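# Two robot arms tie a tight rope knot

## Task

Make a knot in the rope and pull it tight, so that it stays tied once the robot lets go.

## Robot and tools

Robot: two arms, left_arm and right_arm, each ending in a two-finger gripper. Bases in the scene frame: left_arm at (+0.030, +0.287, +0.036) m, right_arm at (-0.045, -0.370, +0.026) m, each yawed very slightly (quat_wxyz about (1, 0, 0, -0.02)). A two-camera stand is fixed behind the arms.

Frames. Scene frame: origin at table-top height, halfway between the nominal bases; +z up, +x out over the table, +y toward left_arm (arm names do not match image sides). Reported hand positions (m) and quaternions (wxyz) are in this frame and may be off by a few cm, more at long reach. Motion offsets are in each arm's own Hand target axes: gripper +z is the finger direction, the fingers open and close along y. end_effector_position sits between the finger pads, about 1 cm short of the tips.

The 14-number row, used by execute_actions and move: one flat list covering both arms, each value in [-1, 1]. Order: left dx, dy, dz, rx, ry, rz, opening, then right dx, dy, dz, rx, ry, rz, opening. The first six per arm are an offset (not a pose) measured from that arm's Hand target as it stood when the action or move began; 1.0 equals 0.6 m of translation or 180 degrees of rotation, and rx, ry, rz form one rotation vector. Opening is absolute: +1 fully open (0.094 m), -1 closed. Sending six zeros re-requests the current Hand target; the opening number is always a command, so repeat the present one to leave a gripper alone.

execute_actions(actions, cameras): actions is a list of actions; each action is up to 15 rows, one row per 1/30 s step, and the last row is held to fill 15 steps. Every row counts from the action's starting Hand target, not from the prior row; a new action starts again from wherever the target now is, so repeating an offset keeps moving. An empty list returns the state plus images. cameras: list of names, ["all"], or [].

move(target, speed, blend, opening_speed, grip_force, blocking, cameras): straight-line path for each gripper toward a target row (or a list of up to 15 rows, all offsets from the same starting Hand targets). speed: m/s per arm path, 0.002 to 2.9, default 0.25 (rotation up to twice that in rad/s); one value or one per target. blend: corner rounding in m for lists; 0 stops at each point. opening_speed: rate of the opening command per second on the -1..+1 scale, at least 0.2. grip_force: newtons per pad, 10 to 50, one value or one per arm; it persists; lower force closes slowly. blocking=false returns after about 0.5 s while the move continues. A move is capped at 10 s. Paths do not avoid obstacles or the other arm; grippers lag and can overshoot at speed, especially with a nearly straight arm. Avoid routing near an arm's own base (shoulder posture can flip). The result adds a move: line, e.g. done, off_target, moving, held, fault; limits=paced means the pose was clipped, limits=held means steps were withheld. done = at rest within 10 mm and 2 degrees; neither done nor off_target tells you about contact.

wait(seconds 0 to 10, cameras): lets time pass holding last commands; returns early if a running move ends. stop(cameras): brakes a running move (needs room). zoom_image(camera, region [x0,y0,x1,y1] pixels, max 504x504): closer view of a camera in the latest images. finished_scene(scene): ends the current scene irreversibly; pass the current scene number and make no further call in that reply.

Cameras: cam_head_left, cam_head_right, cam_high, cam_low, cam_left_wrist, cam_right_wrist, all 672x504. Calibration matrices are given but fixed cameras may have shifted up to about 2.3 degrees and 9 mm; wrist images may lag during motion.

Results: Hand target (the commanded pose after clipping; next offsets count from it), end effector pose, joint positions (last per arm = measured opening in m), joint torques, joint velocities (may read within noise), Tool commands, grip_measured (opening on the command scale, up to ~2.5 mm wide when empty), grip_effort_nm (gripper motor effort, negative = closing; not a pad force). Joint ranges (rad): waist -2.618..3.054, shoulder 0..3.142, elbow 0..3.142 (straight 2.901), wrist pitch and yaw -1.571..1.571, wrist roll -2.094..2.094.

Behaviour: orientation commands are clipped to 40 degrees from the measured one each step. Friction and gravity often leave the gripper short, low or tilted; check after each move and send the remaining gap as an offset. Small moves may fail or go sideways. A blocked arm keeps pushing until commanded away; to release a push, command a target back beyond the gripper. To release a grip, command an opening well above grip_measured. Grip force jumps to full once squeezed about 0.06 below first-touch reading.

Avoid: rope or anything leaving the table, any rope part sinking more than a finger width below the table top, dropping or releasing moving parts, fast impacts, hard pushes, arm-to-arm contact (including one gripper closing on the other's fingers), wrist camera cables touching things, arm fault stops. Motor heat builds from holding loads, stretched poses or pushing at unreachable targets: MOTOR HOT at 75 °C, at 90 °C the arm folds and idles, at 100 °C it falls. A loose object may occasionally be nudged by the scene. Time passes while you think, and the robot holds its last command.

Each tool is called after ">>>" by a JSON object that holds its "fn" and its "kwargs", one argument or row to a line.

## Session

>>> {"fn": "execute_actions", "kwargs": {
  "actions": []
}}

Scene clock: 0.00 s.
left_arm: end_effector_position=(+0.4271, +0.2396, +0.1413) grip_measured=+1.000 grip_effort_nm=n/a end_effector_quat_wxyz=(+0.609, +0.038, +0.792, -0.001) | right_arm: end_effector_position=(+0.3436, -0.4353, +0.1267) grip_measured=+1.000 grip_effort_nm=n/a end_effector_quat_wxyz=(+0.582, +0.103, +0.805, -0.046)
Joint positions: left_arm=[-0.128 1.568 0.355 0.951 -0.112 0.016 0.094] | right_arm=[-0.082 1.499 0.363 0.812 0.066 0.071 0.094]
Joint velocities: within noise
Joint torques (N m): no reading
Heat: left arm: 25 °C; right arm: 28 °C.
Hand target: left_arm +0.4308, +0.2390, +0.1528; +0.623, +0.036, +0.781, -0.003 | right_arm +0.3449, -0.4354, +0.1295; +0.584, +0.103, +0.804, -0.046
Tool commands: left_gripper/opening=+1.0 right_gripper/opening=+1.0
camera_calibration:
cam_left_wrist: T_world_to_cam=[[-0.0567702, -0.997546, -0.0409671, 0.269515], [-0.64698, 0.0680092, -0.759468, 0.401742], [0.760391, -0.0166103, -0.649253, -0.143086], [0, 0, 0, 1]] pos_world=[0.384021, 0.239154, 0.223253]
cam_right_wrist: T_world_to_cam=[[-0.228701, -0.972989, -0.0314317, -0.344475], [-0.649994, 0.176658, -0.739121, 0.434493], [0.72471, -0.148607, -0.672838, -0.138337], [0, 0, 0, 1]] pos_world=[0.30389, -0.432484, 0.217237]

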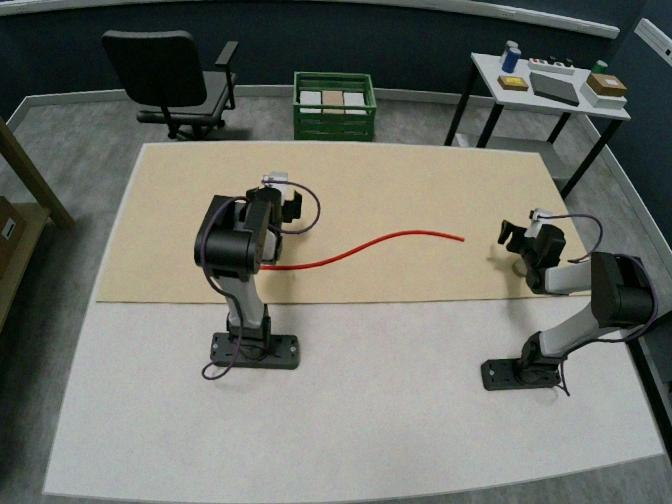

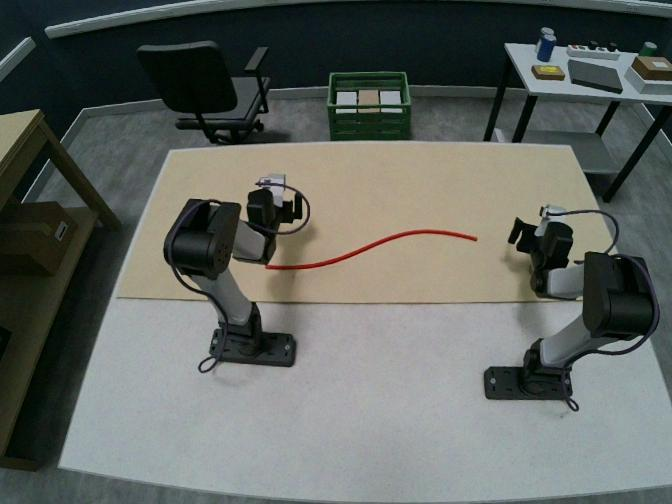

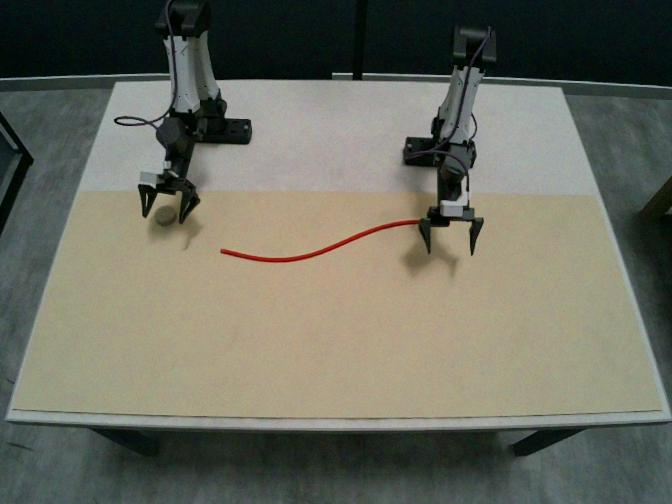

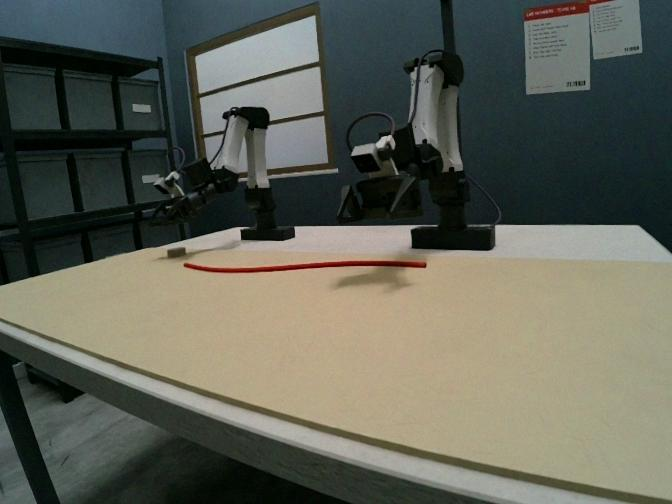

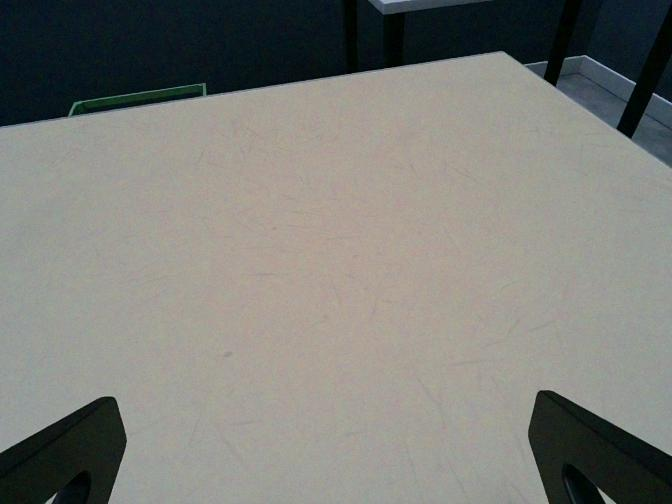

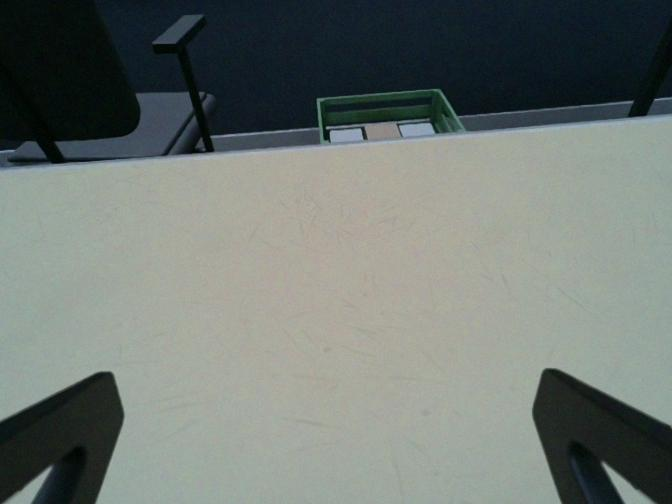

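>>> {"fn": "move", "kwargs": {
  "target": [0.104,-0.045,-0.292,0.281,0.356,0.333,0.1,0.034,0.270,-0.062,0.283,0.320,0.369,0.1],
  "speed": 0.5,
  "cameras": ["cam_high","cam_head_right","cam_right_wrist","cam_left_wrist"]
}}

Scene clock: 125.40 s.
left_arm: end_effector_position=(+0.2397, +0.2251, +0.1237) grip_measured=+0.102 grip_effort_nm=-0.11 end_effector_quat_wxyz=(-0.003, +0.616, +0.788, -0.008) | right_arm: end_effector_position=(+0.3391, -0.2668, +0.1306) grip_measured=+0.103 grip_effort_nm=-0.10 end_effector_quat_wxyz=(+0.007, +0.714, +0.700, +0.006)
Joint positions: left_arm=[-0.237 1.389 0.999 -1.192 0.012 1.051 0.052] | right_arm=[0.321 2.047 1.825 -1.332 0.007 1.856 0.052]
Joint torques (N m): left_arm=[-0.85 -3.99 8.61 0.09 0.12 0.21] | right_arm=[-0.54 -10.62 7.87 0.13 -0.16 0.11]
Heat: left arm: 37 °C; right arm: 37 °C.
Hand target: left_arm +0.2449, +0.2241, +0.1299; +0.001, +0.622, +0.783, +0.000 | right_arm +0.3398, -0.2681, +0.1293; -0.001, +0.719, +0.695, +0.000
Off the commanded pose: left_arm 0.008 m, 1 deg | right_arm 0.002 m, 1 deg.
move: done
camera_calibration:
cam_left_wrist: T_world_to_cam=[[-0.969154, -0.246192, 0.0114095, 0.28669], [-0.217784, 0.877159, 0.427976, -0.163761], [-0.115372, 0.412289, -0.903718, 0.132697], [0, 0, 0, 1]] pos_world=[0.257491, 0.159516, 0.186735]
cam_right_wrist: T_world_to_cam=[[-0.999955, 0.00800332, -0.00510145, 0.33843], [0.00528899, 0.91621, 0.400664, 0.230929], [0.00788064, 0.400619, -0.916211, 0.314012], [0, 0, 0, 1]] pos_world=[0.334719, -0.340087, 0.196903]
Images, in order (width x height): cam_head_right 672x504, cam_high 672x504, cam_left_wrist 672x504, cam_right_wrist 672x504.

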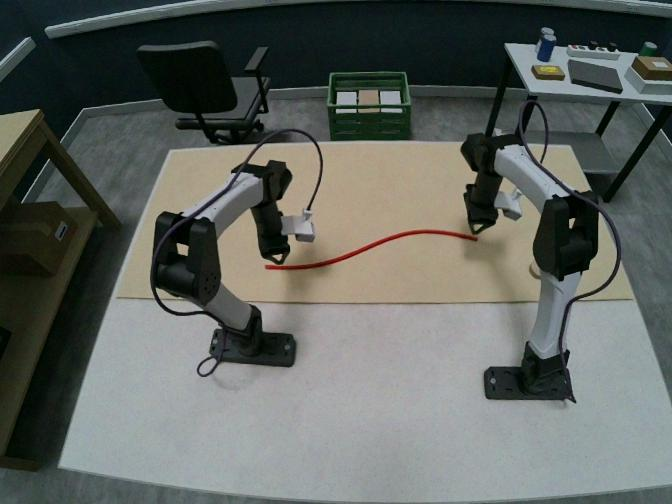

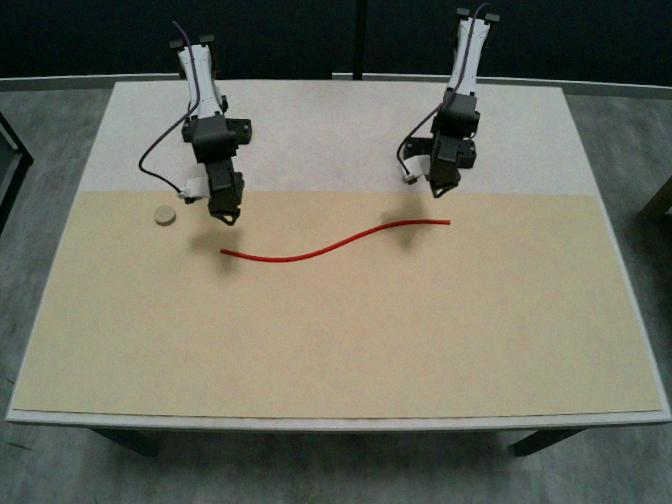

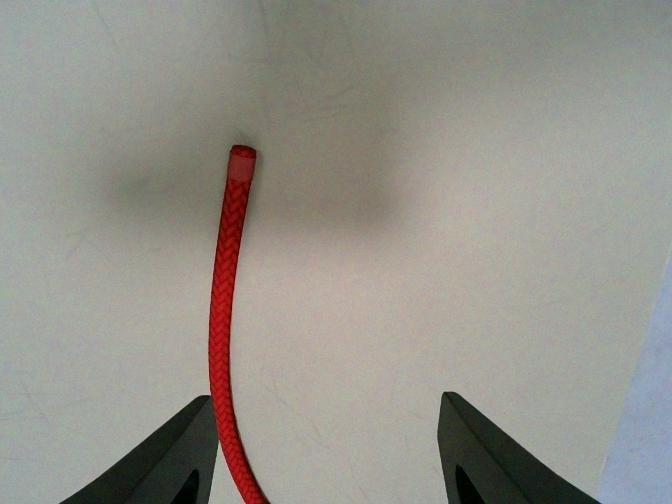

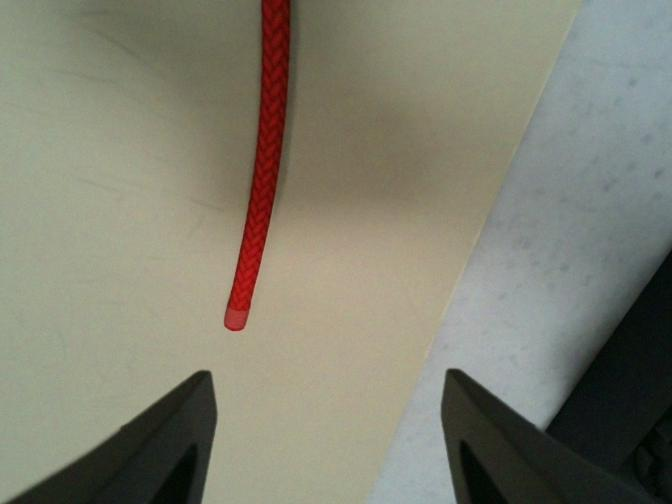

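>>> {"fn": "move", "kwargs": {
  "target": [0.033,0.05,0.1,0,0,0,0.1,-0.005,0.06,0.1,0,0,0,0.1],
  "cameras": ["cam_low","cam_right_wrist","cam_left_wrist"]
}}

Scene clock: 172.50 s.
left_arm: end_effector_position=(+0.2654, +0.2485, +0.0720) grip_measured=+0.102 grip_effort_nm=-0.11 end_effector_quat_wxyz=(-0.004, +0.620, +0.784, -0.006) | right_arm: end_effector_position=(+0.3657, -0.2738, +0.0681) grip_measured=+0.103 grip_effort_nm=-0.11 end_effector_quat_wxyz=(-0.005, +0.720, +0.694, -0.015)
Joint positions: left_arm=[-0.117 1.525 0.905 -0.965 0.005 1.182 0.052] | right_arm=[0.288 2.218 1.843 -1.226 0.006 1.841 0.052]
Joint torques (N m): left_arm=[0.08 -4.88 5.22 0.41 0.14 0.22] | right_arm=[-0.34 -13.01 7.6 0.45 -0.14 -0.08]
Heat: left arm: 32 °C; right arm: 36 °C.
Hand target: left_arm +0.2697, +0.2501, +0.0699; +0.001, +0.622, +0.783, +0.000 | right_arm +0.3756, -0.2722, +0.0693; -0.001, +0.720, +0.694, +0.000
Off the commanded pose: left_arm 0.005 m, 1 deg | right_arm 0.010 m, 2 deg.
move: done
camera_calibration:
cam_left_wrist: T_world_to_cam=[[-0.972003, -0.234746, 0.0102231, 0.316077], [-0.207379, 0.877516, 0.432388, -0.159795], [-0.110472, 0.418162, -0.90163, 0.0762886], [0, 0, 0, 1]] pos_world=[0.282518, 0.182519, 0.134646]
cam_right_wrist: T_world_to_cam=[[-0.998805, 0.0261144, 0.0413173, 0.366081], [0.0401806, 0.920005, 0.389841, 0.251263], [-0.0278317, 0.391036, -0.919955, 0.269911], [0, 0, 0, 1]] pos_world=[0.363059, -0.346268, 0.135227]
Images, in order (width x height): cam_low 672x504, cam_left_wrist 672x504, cam_right_wrist 672x504.

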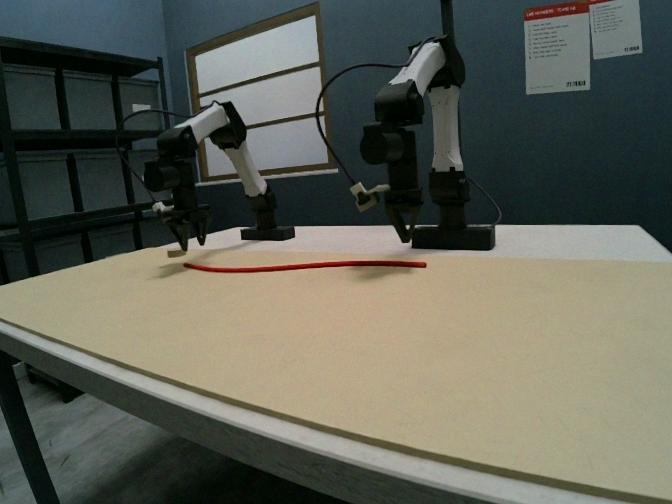

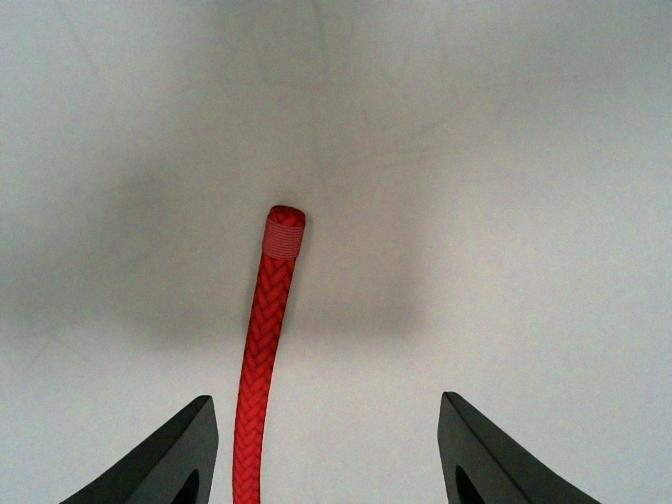

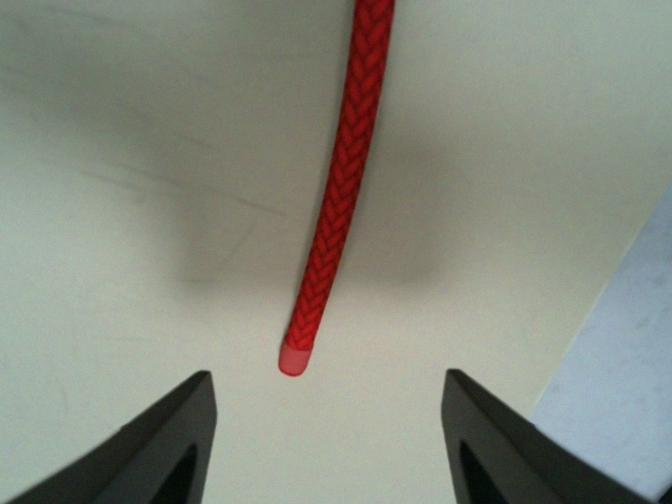

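>>> {"fn": "move", "kwargs": {
  "target": [-0.003,0.013,0.067,0,0,0.067,0.1,0,0.023,0.065,0,0,0.04,0.1],
  "speed": 0.15,
  "cameras": ["cam_low","cam_right_wrist","cam_left_wrist"]
}}

Scene clock: 191.87 s.
left_arm: end_effector_position=(+0.2740, +0.2483, +0.0318) grip_measured=+0.102 grip_effort_nm=-0.11 end_effector_quat_wxyz=(-0.004, +0.699, +0.715, -0.006) | right_arm: end_effector_position=(+0.3828, -0.2709, +0.0351) grip_measured=+0.103 grip_effort_nm=-0.10 end_effector_quat_wxyz=(+0.000, +0.755, +0.655, -0.007)
Joint positions: left_arm=[-0.113 1.633 0.836 -0.786 0.005 1.397 0.052] | right_arm=[0.285 2.297 1.843 -1.128 0.006 1.943 0.052]
Joint torques (N m): left_arm=[0.17 -5.46 4.68 0.41 0.13 0.22] | right_arm=[-0.79 -12.83 6.64 0.48 -0.14 0.11]
Heat: left arm: 31 °C; right arm: 38 °C.
Hand target: left_arm +0.2778, +0.2501, +0.0297; +0.001, +0.701, +0.713, +0.000 | right_arm +0.3894, -0.2728, +0.0303; -0.001, +0.762, +0.648, +0.000
Off the commanded pose: left_arm 0.005 m, 1 deg | right_arm 0.008 m, 1 deg.
move: done
camera_calibration:
cam_left_wrist: T_world_to_cam=[[-0.999597, -0.0267237, 0.00956497, 0.28067], [-0.0200245, 0.902785, 0.429626, -0.197963], [-0.0201163, 0.429261, -0.902956, 0.0137056], [0, 0, 0, 1]] pos_world=[0.276869, 0.180335, 0.0947409]
cam_right_wrist: T_world_to_cam=[[-0.99125, 0.130087, 0.0223895, 0.410435], [0.128351, 0.910276, 0.393604, 0.224327], [0.0308221, 0.393034, -0.919007, 0.217085], [0, 0, 0, 1]] pos_world=[0.37136, -0.342913, 0.102017]
Images, in order (width x height): cam_low 672x504, cam_left_wrist 672x504, cam_right_wrist 672x504.

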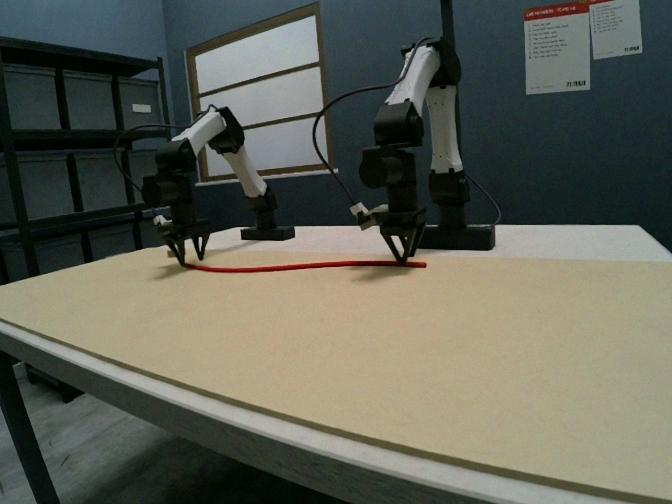

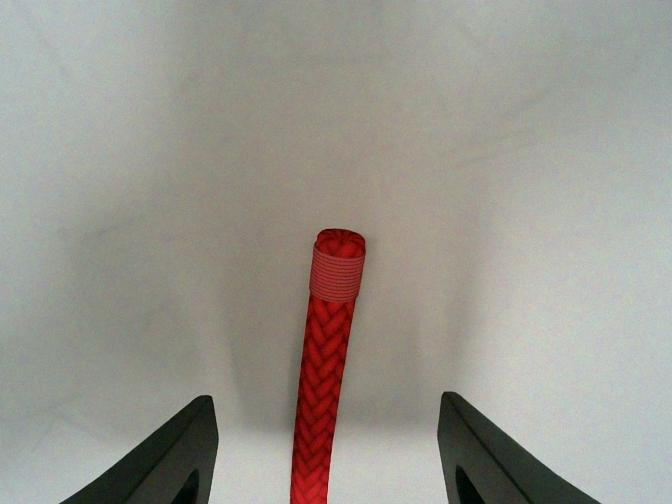

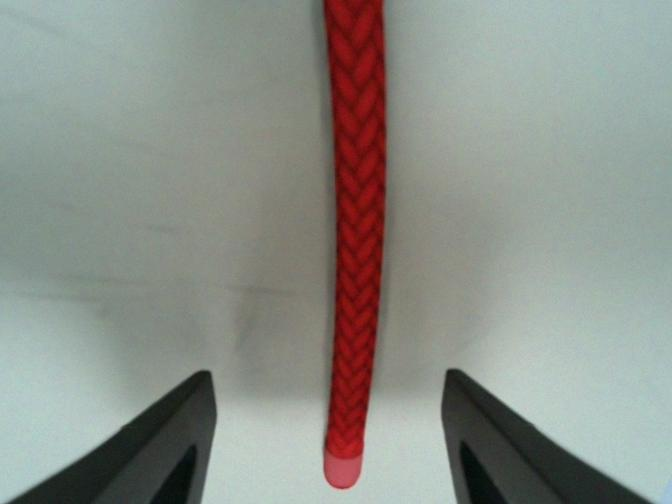

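>>> {"fn": "move", "kwargs": {
  "target": [
    [0,0,0.035,0,0,0,0.1,0,0,0.038,0,0,0,0.1],
    [0,0,0.035,0,0,0,-1,0,0,0.038,0,0,0,-1]
  ],
  "speed": 0.1,
  "cameras": ["cam_low","cam_right_wrist","cam_left_wrist","cam_head_right"]
}}

Scene clock: 200.57 s.
left_arm: end_effector_position=(+0.2752, +0.2482, +0.0141) grip_measured=-0.839 grip_effort_nm=-1.03 end_effector_quat_wxyz=(-0.002, +0.700, +0.715, -0.004) | right_arm: end_effector_position=(+0.3889, -0.2694, +0.0197) grip_measured=-0.827 grip_effort_nm=-0.99 end_effector_quat_wxyz=(+0.005, +0.756, +0.655, +0.003)
Joint positions: left_arm=[-0.113 1.676 0.799 -0.701 0.005 1.398 0.008] | right_arm=[0.285 2.317 1.814 -1.059 0.005 1.944 0.008]
Joint torques (N m): left_arm=[0.06 -4.66 4 0.51 0.12 0.23] | right_arm=[-0.79 -12.49 4.83 0.58 -0.14 0.11]
Heat: left arm: 31 °C; right arm: 39 °C.
Hand target: left_arm +0.2778, +0.2500, +0.0088; +0.001, +0.701, +0.713, +0.000 | right_arm +0.3894, -0.2727, +0.0075; -0.001, +0.762, +0.648, +0.000
Off the commanded pose: left_arm 0.006 m, 1 deg | right_arm 0.013 m, 1 deg.
move: off_target (right_arm); target 2's new opening was sent with right_arm's hand 0.013 m and 1 deg from that target
camera_calibration:
cam_left_wrist: T_world_to_cam=[[-0.999661, -0.0255952, 0.0046913, 0.281839], [-0.0211121, 0.903158, 0.428789, -0.189952], [-0.0152119, 0.428544, -0.903393, -0.00341198], [0, 0, 0, 1]] pos_world=[0.277682, 0.180232, 0.0770445]
cam_right_wrist: T_world_to_cam=[[-0.991405, 0.130805, 0.00249125, 0.417295], [0.120819, 0.90808, 0.40099, 0.230386], [0.0501892, 0.397845, -0.916079, 0.195866], [0, 0, 0, 1]] pos_world=[0.376043, -0.341717, 0.086007]
Images, in order (width x height): cam_head_right 672x504, cam_low 672x504, cam_left_wrist 672x504, cam_right_wrist 672x504.

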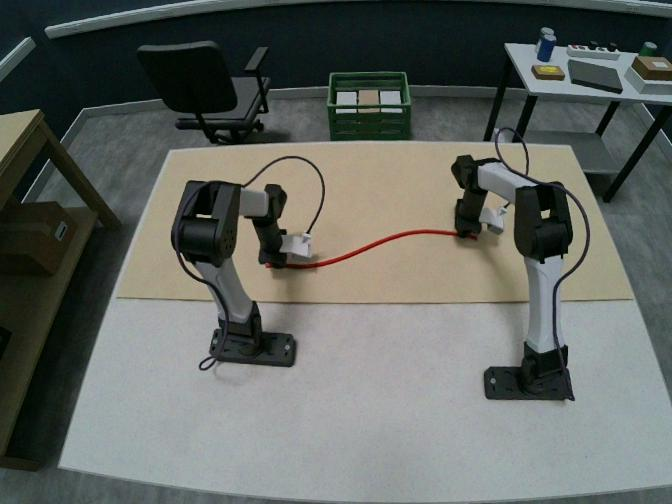

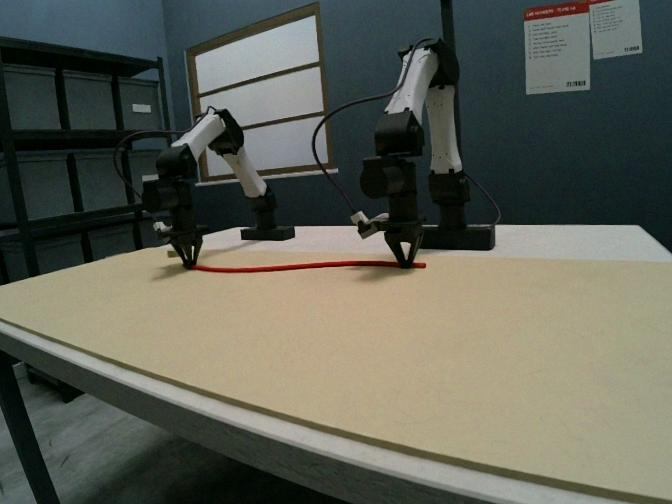

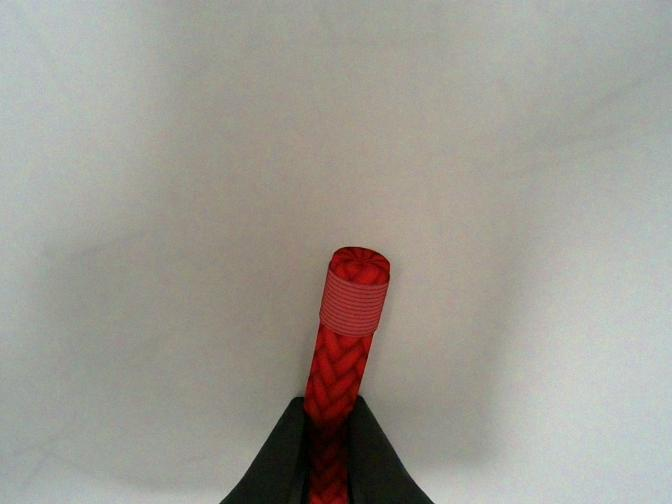

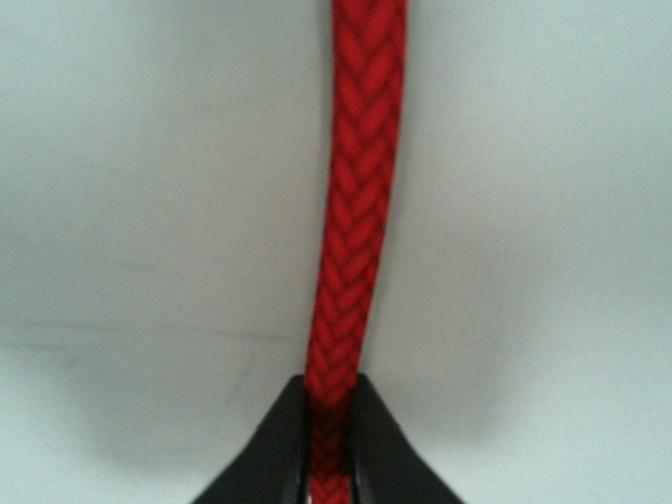

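>>> {"fn": "move", "kwargs": {
  "target": [
    [0,0,0,0,0,0,-1,0.057,0.009,-0.0875,0,0,0,-1],
    [0,0,0,0,0,0,-1,0.265,0.043,-0.096,0,0,-0.439,-1],
    [0,0,0,0,0,0,-1,0.459,-0.014,-0.096,0,0,-0.883,-1],
    [0,0,0,0,0,0,-1,0.548,-0.139,-0.096,0,0,0.783,-1],
    [0,0,0,0,0,0,-1,0.494,-0.316,-0.096,0,0,0.533,-1],
    [0,0,0,0,0,0,-1,0.4515,-0.368,-0.02,0,0,0.533,-1]
  ],
  "speed": 0.4,
  "blend": 0.02,
  "cameras": ["cam_high","cam_low","cam_head_right","cam_head_left","cam_left_wrist"]
}}

Scene clock: 230.13 s.
left_arm: end_effector_position=(+0.2752, +0.2482, +0.0140) grip_measured=-0.839 grip_effort_nm=-1.03 end_effector_quat_wxyz=(-0.001, +0.703, +0.712, -0.004) | right_arm: end_effector_position=(+0.2101, +0.0155, +0.0188) grip_measured=-0.827 grip_effort_nm=-0.99 end_effector_quat_wxyz=(+0.033, +0.990, -0.138, -0.011)
Joint positions: left_arm=[-0.113 1.676 0.798 -0.7 0.005 1.407 0.008] | right_arm=[1.045 2.488 2.115 -1.267 0.009 -1.873 0.008]
Joint torques (N m): left_arm=[0.13 -4.7 4.05 0.49 0.15 0.13] | right_arm=[0.53 -17.28 4.38 0.93 -0.29 -0.11]
Heat: left arm: 31 °C; right arm: 42 °C.
Hand target: left_arm +0.2779, +0.2500, +0.0088; +0.001, +0.701, +0.713, +0.000 | right_arm +0.2149, +0.0302, +0.0200; -0.001, +0.991, -0.132, +0.000
Off the commanded pose: left_arm 0.006 m, 1 deg | right_arm 0.015 m, 4 deg.
elbow stopped short (right arm): the move would have taken joint 3 (elbow) straighter than the controller allows.
move: off_target (right_arm)
camera_calibration:
cam_left_wrist: T_world_to_cam=[[-0.999843, -0.0171926, 0.00427662, 0.279726], [-0.0136996, 0.903344, 0.428697, -0.191995], [-0.0112337, 0.428571, -0.903438, -0.00461173], [0, 0, 0, 1]] pos_world=[0.277, 0.180223, 0.0769448]
Images, in order (width x height): cam_head_left 672x504, cam_head_right 672x504, cam_high 672x504, cam_low 672x504, cam_left_wrist 672x504.

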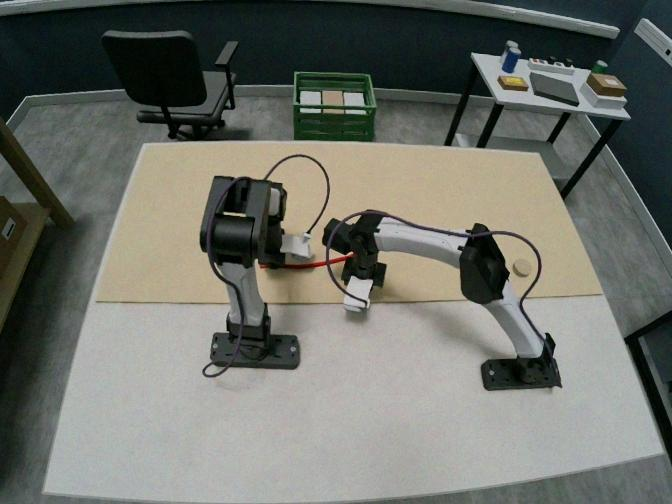

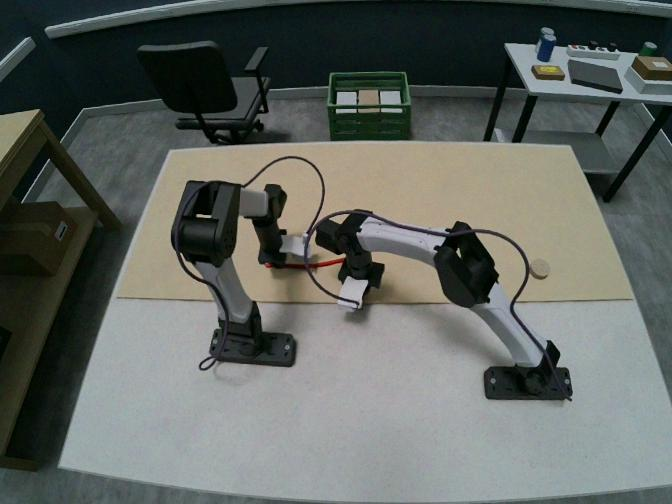

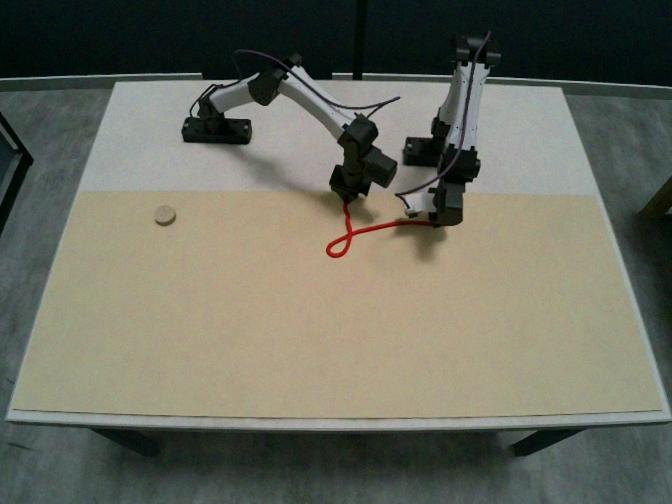

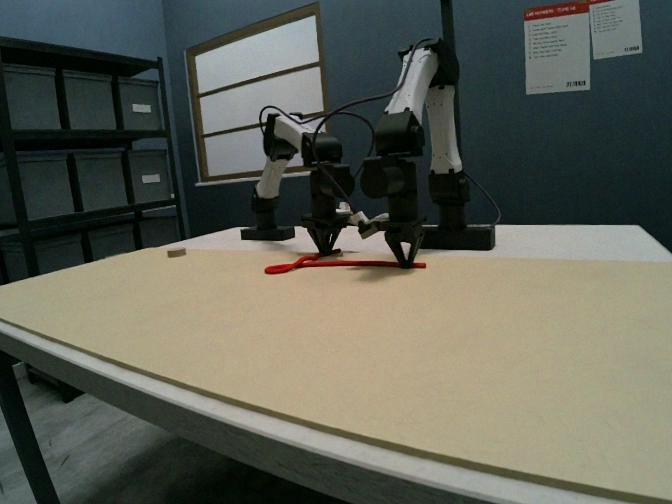

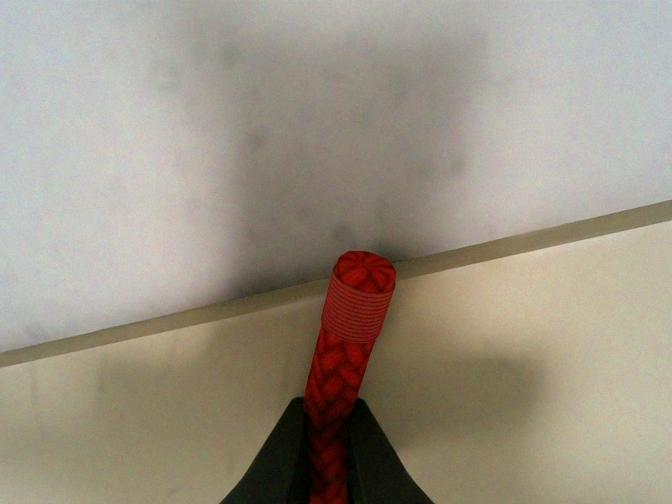

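>>> {"fn": "zoom_image", "kwargs": {
  "camera": "cam_high",
  "region": [300, 170, 480, 280]
}}

Scaled by 2.800 from the camera's 672x504 image, which has a finer 960x720 frame.

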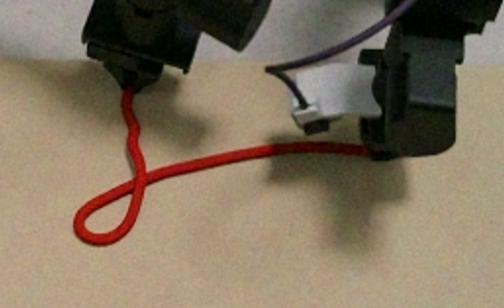

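>>> {"fn": "move", "kwargs": {
  "target": [
    [0,0,0,0,0,0,-1,0.0,0.01,0,0,0,0,0.1],
    [0,0,0,0,0,0,-1,0.004,0.016,-0.083,0,0,0,0.1],
    [0,0,0,0,0,0,-1,0.004,0.016,-0.083,0,0,0.5,0.1],
    [0,0,0,0,0,0,-1,0.004,0.016,-0.083,0,0,0.95,0.1]
  ],
  "speed": 0.6,
  "blend": [0,0.01,0.01,0],
  "cameras": ["cam_high","cam_left_wrist"]
}}

>>> {"fn": "zoom_image", "kwargs": {
  "camera": "cam_high",
  "region": [300, 170, 480, 280]
}}

Scene clock: 275.27 s.
left_arm: end_effector_position=(+0.2752, +0.2482, +0.0140) grip_measured=-0.839 grip_effort_nm=-1.03 end_effector_quat_wxyz=(-0.001, +0.703, +0.712, -0.004) | right_arm: end_effector_position=(+0.2100, +0.0182, +0.0516) grip_measured=+0.097 grip_effort_nm=0.18 end_effector_quat_wxyz=(-0.008, +0.046, +0.999, -0.014)
Joint positions: left_arm=[-0.113 1.676 0.798 -0.7 0.005 1.407 0.008] | right_arm=[1.045 2.433 2.146 -1.316 -0.001 1.082 0.052]
Joint torques (N m): left_arm=[0.13 -4.75 4.08 0.5 0.14 0.14] | right_arm=[-0.44 -18.15 8.06 0.09 -0.08 0.11]
Heat: left arm: 30 °C; right arm: 49 °C.
Hand target: left_arm +0.2779, +0.2500, +0.0088; +0.001, +0.701, +0.713, +0.000 | right_arm +0.2147, +0.0202, +0.0697; +0.000, +0.054, +0.999, +0.001
Off the commanded pose: left_arm 0.006 m, 1 deg | right_arm 0.019 m, 2 deg.
move: off_target (right_arm)
camera_calibration:
cam_left_wrist: T_world_to_cam=[[-0.999843, -0.0171926, 0.00427662, 0.279726], [-0.0136996, 0.903344, 0.428697, -0.191995], [-0.0112337, 0.428571, -0.903438, -0.00461173], [0, 0, 0, 1]] pos_world=[0.277, 0.180223, 0.0769448]
Images, in order (width x height): cam_high 672x504, cam_left_wrist 672x504.

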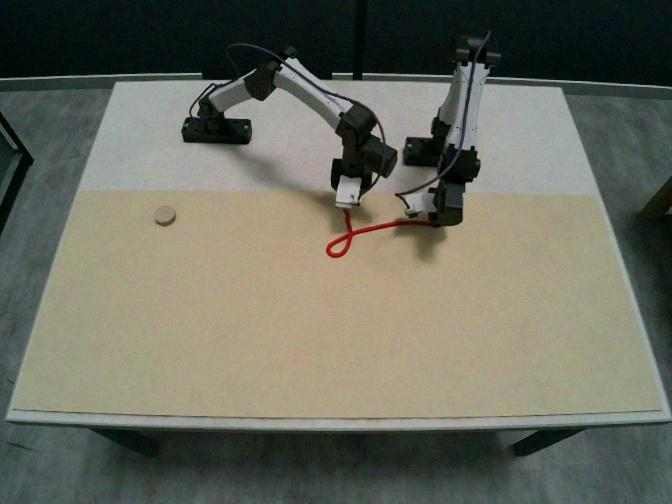

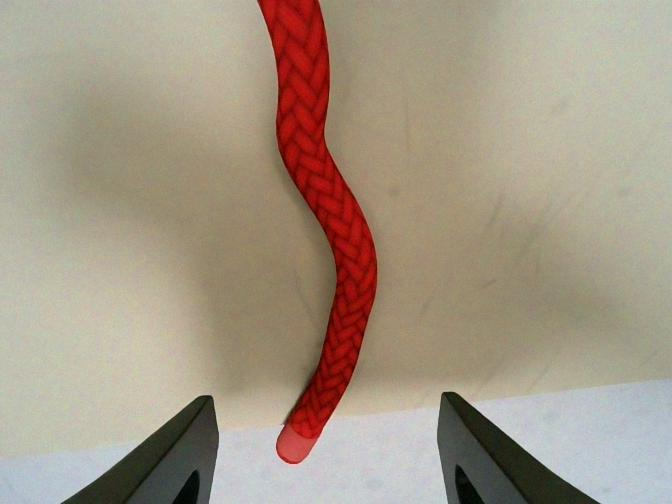

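Scaled by 2.800 from the camera's 672x504 image, which has a finer 960x720 frame.

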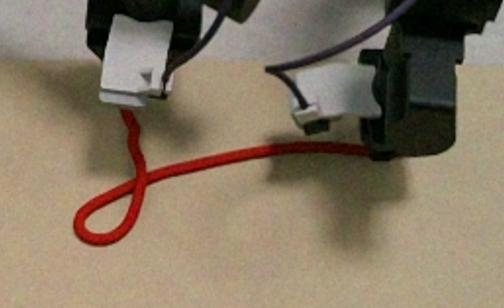

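>>> {"fn": "move", "kwargs": {
  "target": [
    [0,0,0,0,0,0,-1,-0.026,-0.009,0.094,0,0,0,0.1],
    [0,0,0,0,0,0,-1,-0.026,-0.009,0.094,0,0,0,-1],
    [0,0,0,0,0,0,-1,-0.06,-0.05,0.058,0,0,-0.35,-1],
    [0,0,0,0,0,0,-1,-0.094,-0.099,0.058,0,0,-0.644,-1],
    [0,0,0,0,0,0,-1,-0.094,-0.099,0.085,0,0,-0.644,-1]
  ],
  "speed": [0.15,0.3,0.4,0.4,0.2],
  "blend": [0,0,0.015,0.01,0],
  "cameras": ["cam_high","cam_left_wrist"]
}}

>>> {"fn": "zoom_image", "kwargs": {
  "camera": "cam_high",
  "region": [300, 170, 480, 280]
}}

Scene clock: 314.93 s.
left_arm: end_effector_position=(+0.2752, +0.2482, +0.0140) grip_measured=-0.839 grip_effort_nm=-1.03 end_effector_quat_wxyz=(-0.001, +0.703, +0.712, -0.004) | right_arm: end_effector_position=(+0.2576, -0.0453, +0.0189) grip_measured=-0.830 grip_effort_nm=-0.99 end_effector_quat_wxyz=(+0.015, +0.818, -0.576, -0.004)
Joint positions: left_arm=[-0.113 1.676 0.798 -0.7 0.005 1.407 0.008] | right_arm=[0.875 2.355 1.877 -1.124 -0.004 -1.094 0.008]
Joint torques (N m): left_arm=[0.17 -4.67 4.04 0.49 0.16 0.13] | right_arm=[-0.72 -16.06 4.04 0.75 -0.15 -0.1]
Heat: left arm: 29 °C; right arm: 53 °C.
Hand target: left_arm +0.2779, +0.2500, +0.0088; +0.001, +0.701, +0.713, +0.000 | right_arm +0.2643, -0.0449, +0.0186; +0.000, +0.818, -0.575, -0.001
Off the commanded pose: left_arm 0.006 m, 1 deg | right_arm 0.007 m, 2 deg.
move: done; blend cut to 0.0081 m at target 4
camera_calibration:
cam_left_wrist: T_world_to_cam=[[-0.999843, -0.0171926, 0.00427662, 0.279726], [-0.0136996, 0.903344, 0.428697, -0.191995], [-0.0112337, 0.428571, -0.903438, -0.00461173], [0, 0, 0, 1]] pos_world=[0.277, 0.180223, 0.0769448]
Images, in order (width x height): cam_high 672x504, cam_left_wrist 672x504.

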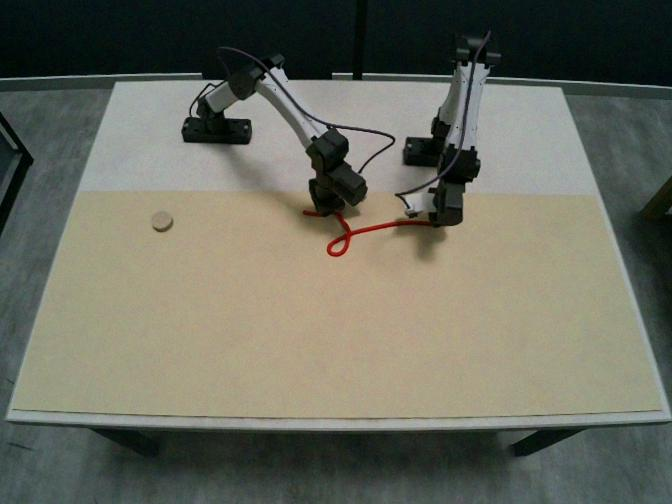

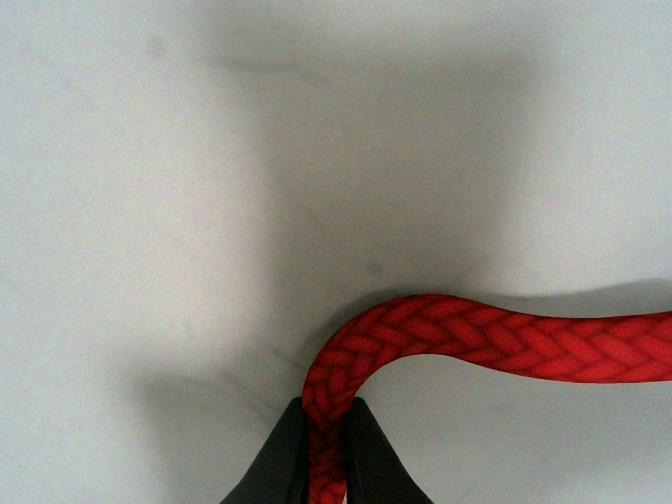

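Scaled by 2.800 from the camera's 672x504 image, which has a finer 960x720 frame.

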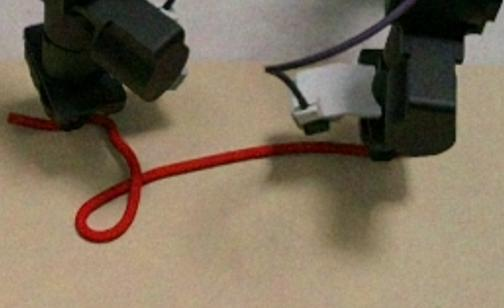

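>>> {"fn": "move", "kwargs": {
  "target": [
    [0,0,0,0,0,0,-1,0.028,-0.052,-0.01,0,0,-0.194,-1],
    [0,0,0,0,0,0,-1,0.028,-0.052,-0.0,0,0,-0.194,-0.3],
    [0,0,0,0,0,0,-1,0.028,-0.052,-0.11,0,0,-0.194,-0.3],
    [0,0,0,0,0,0,-1,0.011,-0.143,-0.11,0,0,-0.094,0]
  ],
  "speed": [0.2,0.2,0.3,0.4],
  "blend": [0,0,0.01,0],
  "cameras": ["cam_high","cam_head_right","cam_left_wrist"]
}}

>>> {"fn": "zoom_image", "kwargs": {
  "camera": "cam_high",
  "region": [280, 170, 460, 280]
}}

>>> {"fn": "zoom_image", "kwargs": {
  "camera": "cam_head_right",
  "region": [260, 200, 440, 310]
}}

Scene clock: 338.83 s.
left_arm: end_effector_position=(+0.2752, +0.2482, +0.0140) grip_measured=-0.839 grip_effort_nm=-1.03 end_effector_quat_wxyz=(-0.001, +0.703, +0.712, -0.004) | right_arm: end_effector_position=(+0.3467, -0.0183, +0.0876) grip_measured=-0.003 grip_effort_nm=0.18 end_effector_quat_wxyz=(-0.055, +0.895, -0.443, +0.020)
Joint positions: left_arm=[-0.113 1.676 0.798 -0.7 0.005 1.407 0.008] | right_arm=[0.786 2.702 2.794 -1.546 -0.005 -1.492 0.047]
Joint torques (N m): left_arm=[0.12 -4.62 4 0.5 0.15 0.13] | right_arm=[-0.39 -15.53 7.53 0.39 -0.16 0.09]
Heat: left arm: 29 °C; right arm: 52 °C.
Hand target: left_arm +0.2779, +0.2500, +0.0088; +0.001, +0.701, +0.713, +0.000 | right_arm +0.3475, -0.0221, +0.0846; +0.000, +0.894, -0.449, -0.001
Off the commanded pose: left_arm 0.006 m, 1 deg | right_arm 0.005 m, 7 deg.
joint sent to its limit (right arm) — joint 4 (wrist pitch), lower limit. The joint targets are off in orientation, not in position.
move: off_target (right_arm); target 4's new opening was sent with right_arm's hand 0.005 m and 7 deg from that target
camera_calibration:
cam_left_wrist: T_world_to_cam=[[-0.999843, -0.0171926, 0.00427662, 0.279726], [-0.0136996, 0.903344, 0.428697, -0.191995], [-0.0112337, 0.428571, -0.903438, -0.00461173], [0, 0, 0, 1]] pos_world=[0.277, 0.180223, 0.0769448]
Images, in order (width x height): cam_head_right 672x504, cam_high 672x504, cam_left_wrist 672x504.

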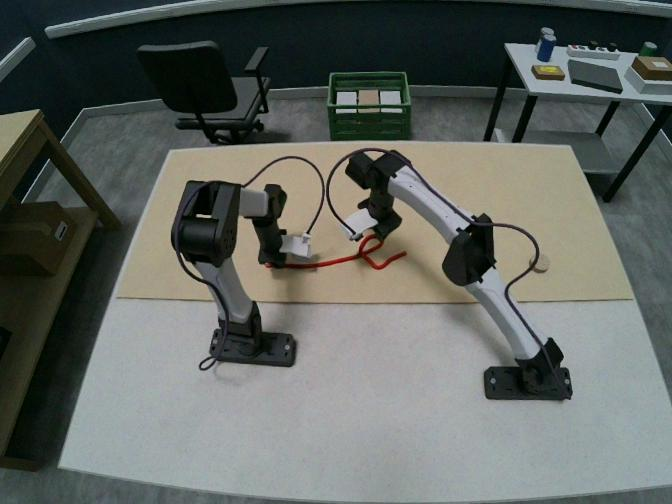

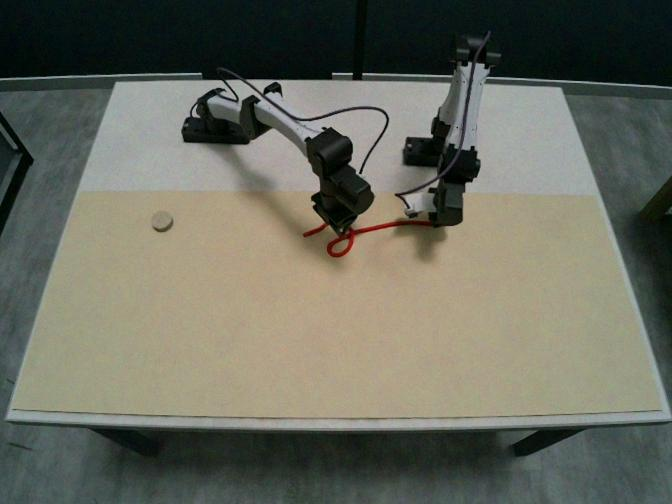

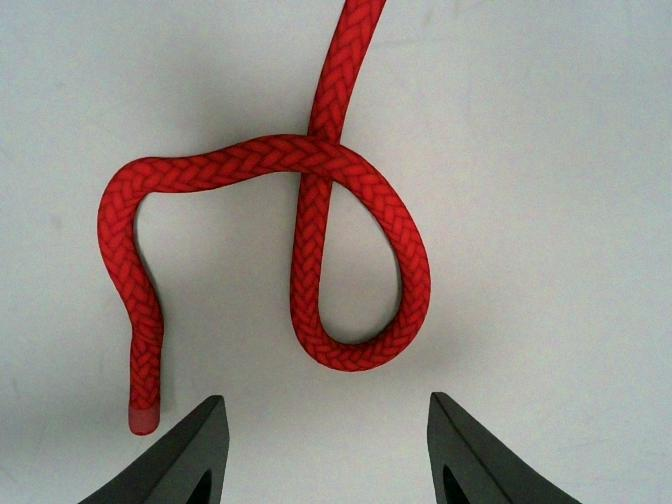

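Scaled by 2.800 from the camera's 672x504 image, which has a finer 960x720 frame.

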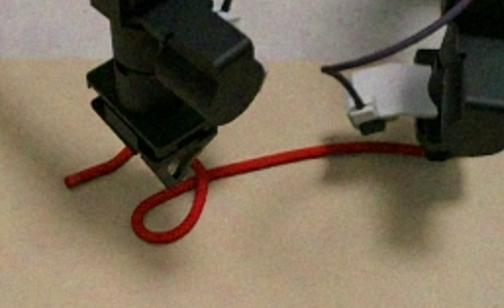

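Scaled by 2.800 from the camera's 672x504 image, which has a finer 960x720 frame.

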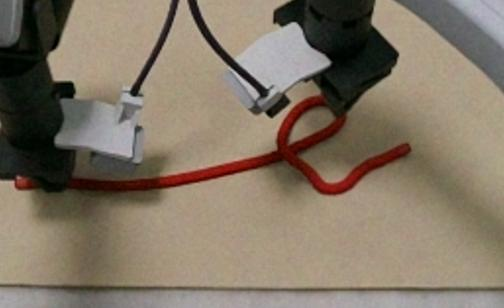

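>>> {"fn": "move", "kwargs": {
  "target": [
    [0,0,0,0,0,0,-1,0.053,0.105,0.024,0,0,0.5,0],
    [0,0,0,0,0,0,-1,0.053,0.105,0.024,0,0,0.97,0],
    [0,0,0,0,0,0,-1,0.053,0.105,0.113,0,0,0.97,0],
    [0,0,0,0,0,0,-1,0.053,0.105,0.113,0,0,0.97,-1],
    [0,0,0,0,0,0,-1,0.06,0.1,0.08,0,0,0.8,-1],
    [0,0,0,0,0,0,-1,0.09,0.082,0.08,0,0,0.278,-1],
    [0,0,0,0,0,0,-1,0.09,0.082,0.111,0,0,0.278,-1]
  ],
  "speed": 0.6,
  "blend": [0.01,0,0,0,0.01,0.01,0],
  "cameras": ["cam_high","cam_left_wrist"]
}}

>>> {"fn": "zoom_image", "kwargs": {
  "camera": "cam_high",
  "region": [280, 170, 460, 280]
}}

Scene clock: 457.27 s.
left_arm: end_effector_position=(+0.2752, +0.2482, +0.0140) grip_measured=-0.839 grip_effort_nm=-1.03 end_effector_quat_wxyz=(-0.001, +0.703, +0.712, -0.004) | right_arm: end_effector_position=(+0.3356, -0.0924, +0.0262) grip_measured=-0.823 grip_effort_nm=-0.99 end_effector_quat_wxyz=(+0.000, -0.620, +0.785, +0.003)
Joint positions: left_arm=[-0.113 1.676 0.798 -0.7 0.005 1.407 0.008] | right_arm=[0.683 2.438 2.055 -1.188 -0.006 -0.708 0.008]
Joint torques (N m): left_arm=[0.1 -4.67 4 0.48 0.15 0.13] | right_arm=[-0.62 -14.13 5.72 0.61 -0.11 -0.1]
Heat: left arm: 28 °C; right arm: 57 °C.
Hand target: left_arm +0.2779, +0.2500, +0.0088; +0.001, +0.701, +0.713, +0.000 | right_arm +0.3401, -0.0948, +0.0179; +0.000, -0.620, +0.785, +0.001
Off the commanded pose: left_arm 0.006 m, 1 deg | right_arm 0.010 m, 0 deg.
move: done; blend cut to 0.0093 m at target 6
camera_calibration:
cam_left_wrist: T_world_to_cam=[[-0.999843, -0.0171926, 0.00427662, 0.279726], [-0.0136996, 0.903344, 0.428697, -0.191995], [-0.0112337, 0.428571, -0.903438, -0.00461173], [0, 0, 0, 1]] pos_world=[0.277, 0.180223, 0.0769448]
Images, in order (width x height): cam_high 672x504, cam_left_wrist 672x504.

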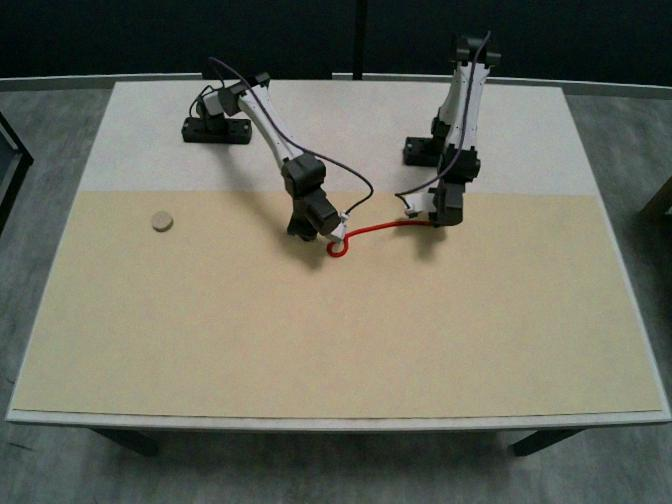

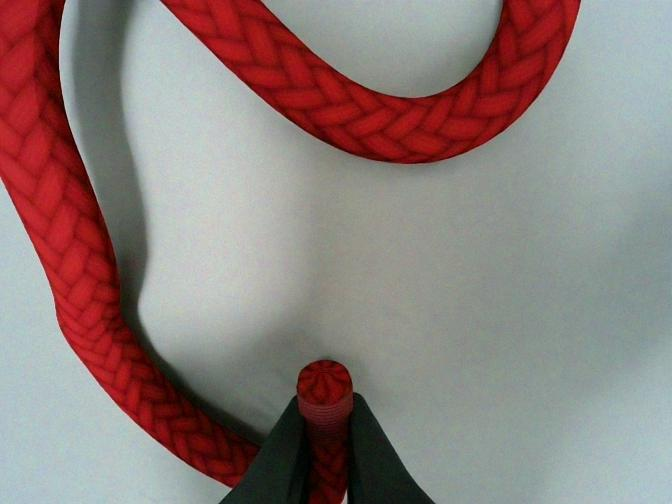

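Scaled by 2.800 from the camera's 672x504 image, which has a finer 960x720 frame.

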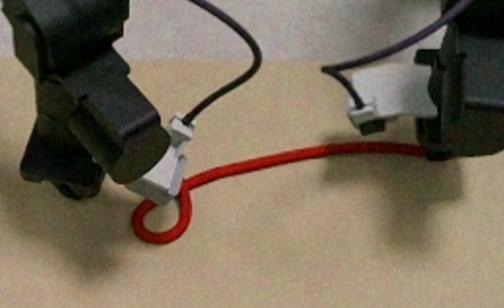

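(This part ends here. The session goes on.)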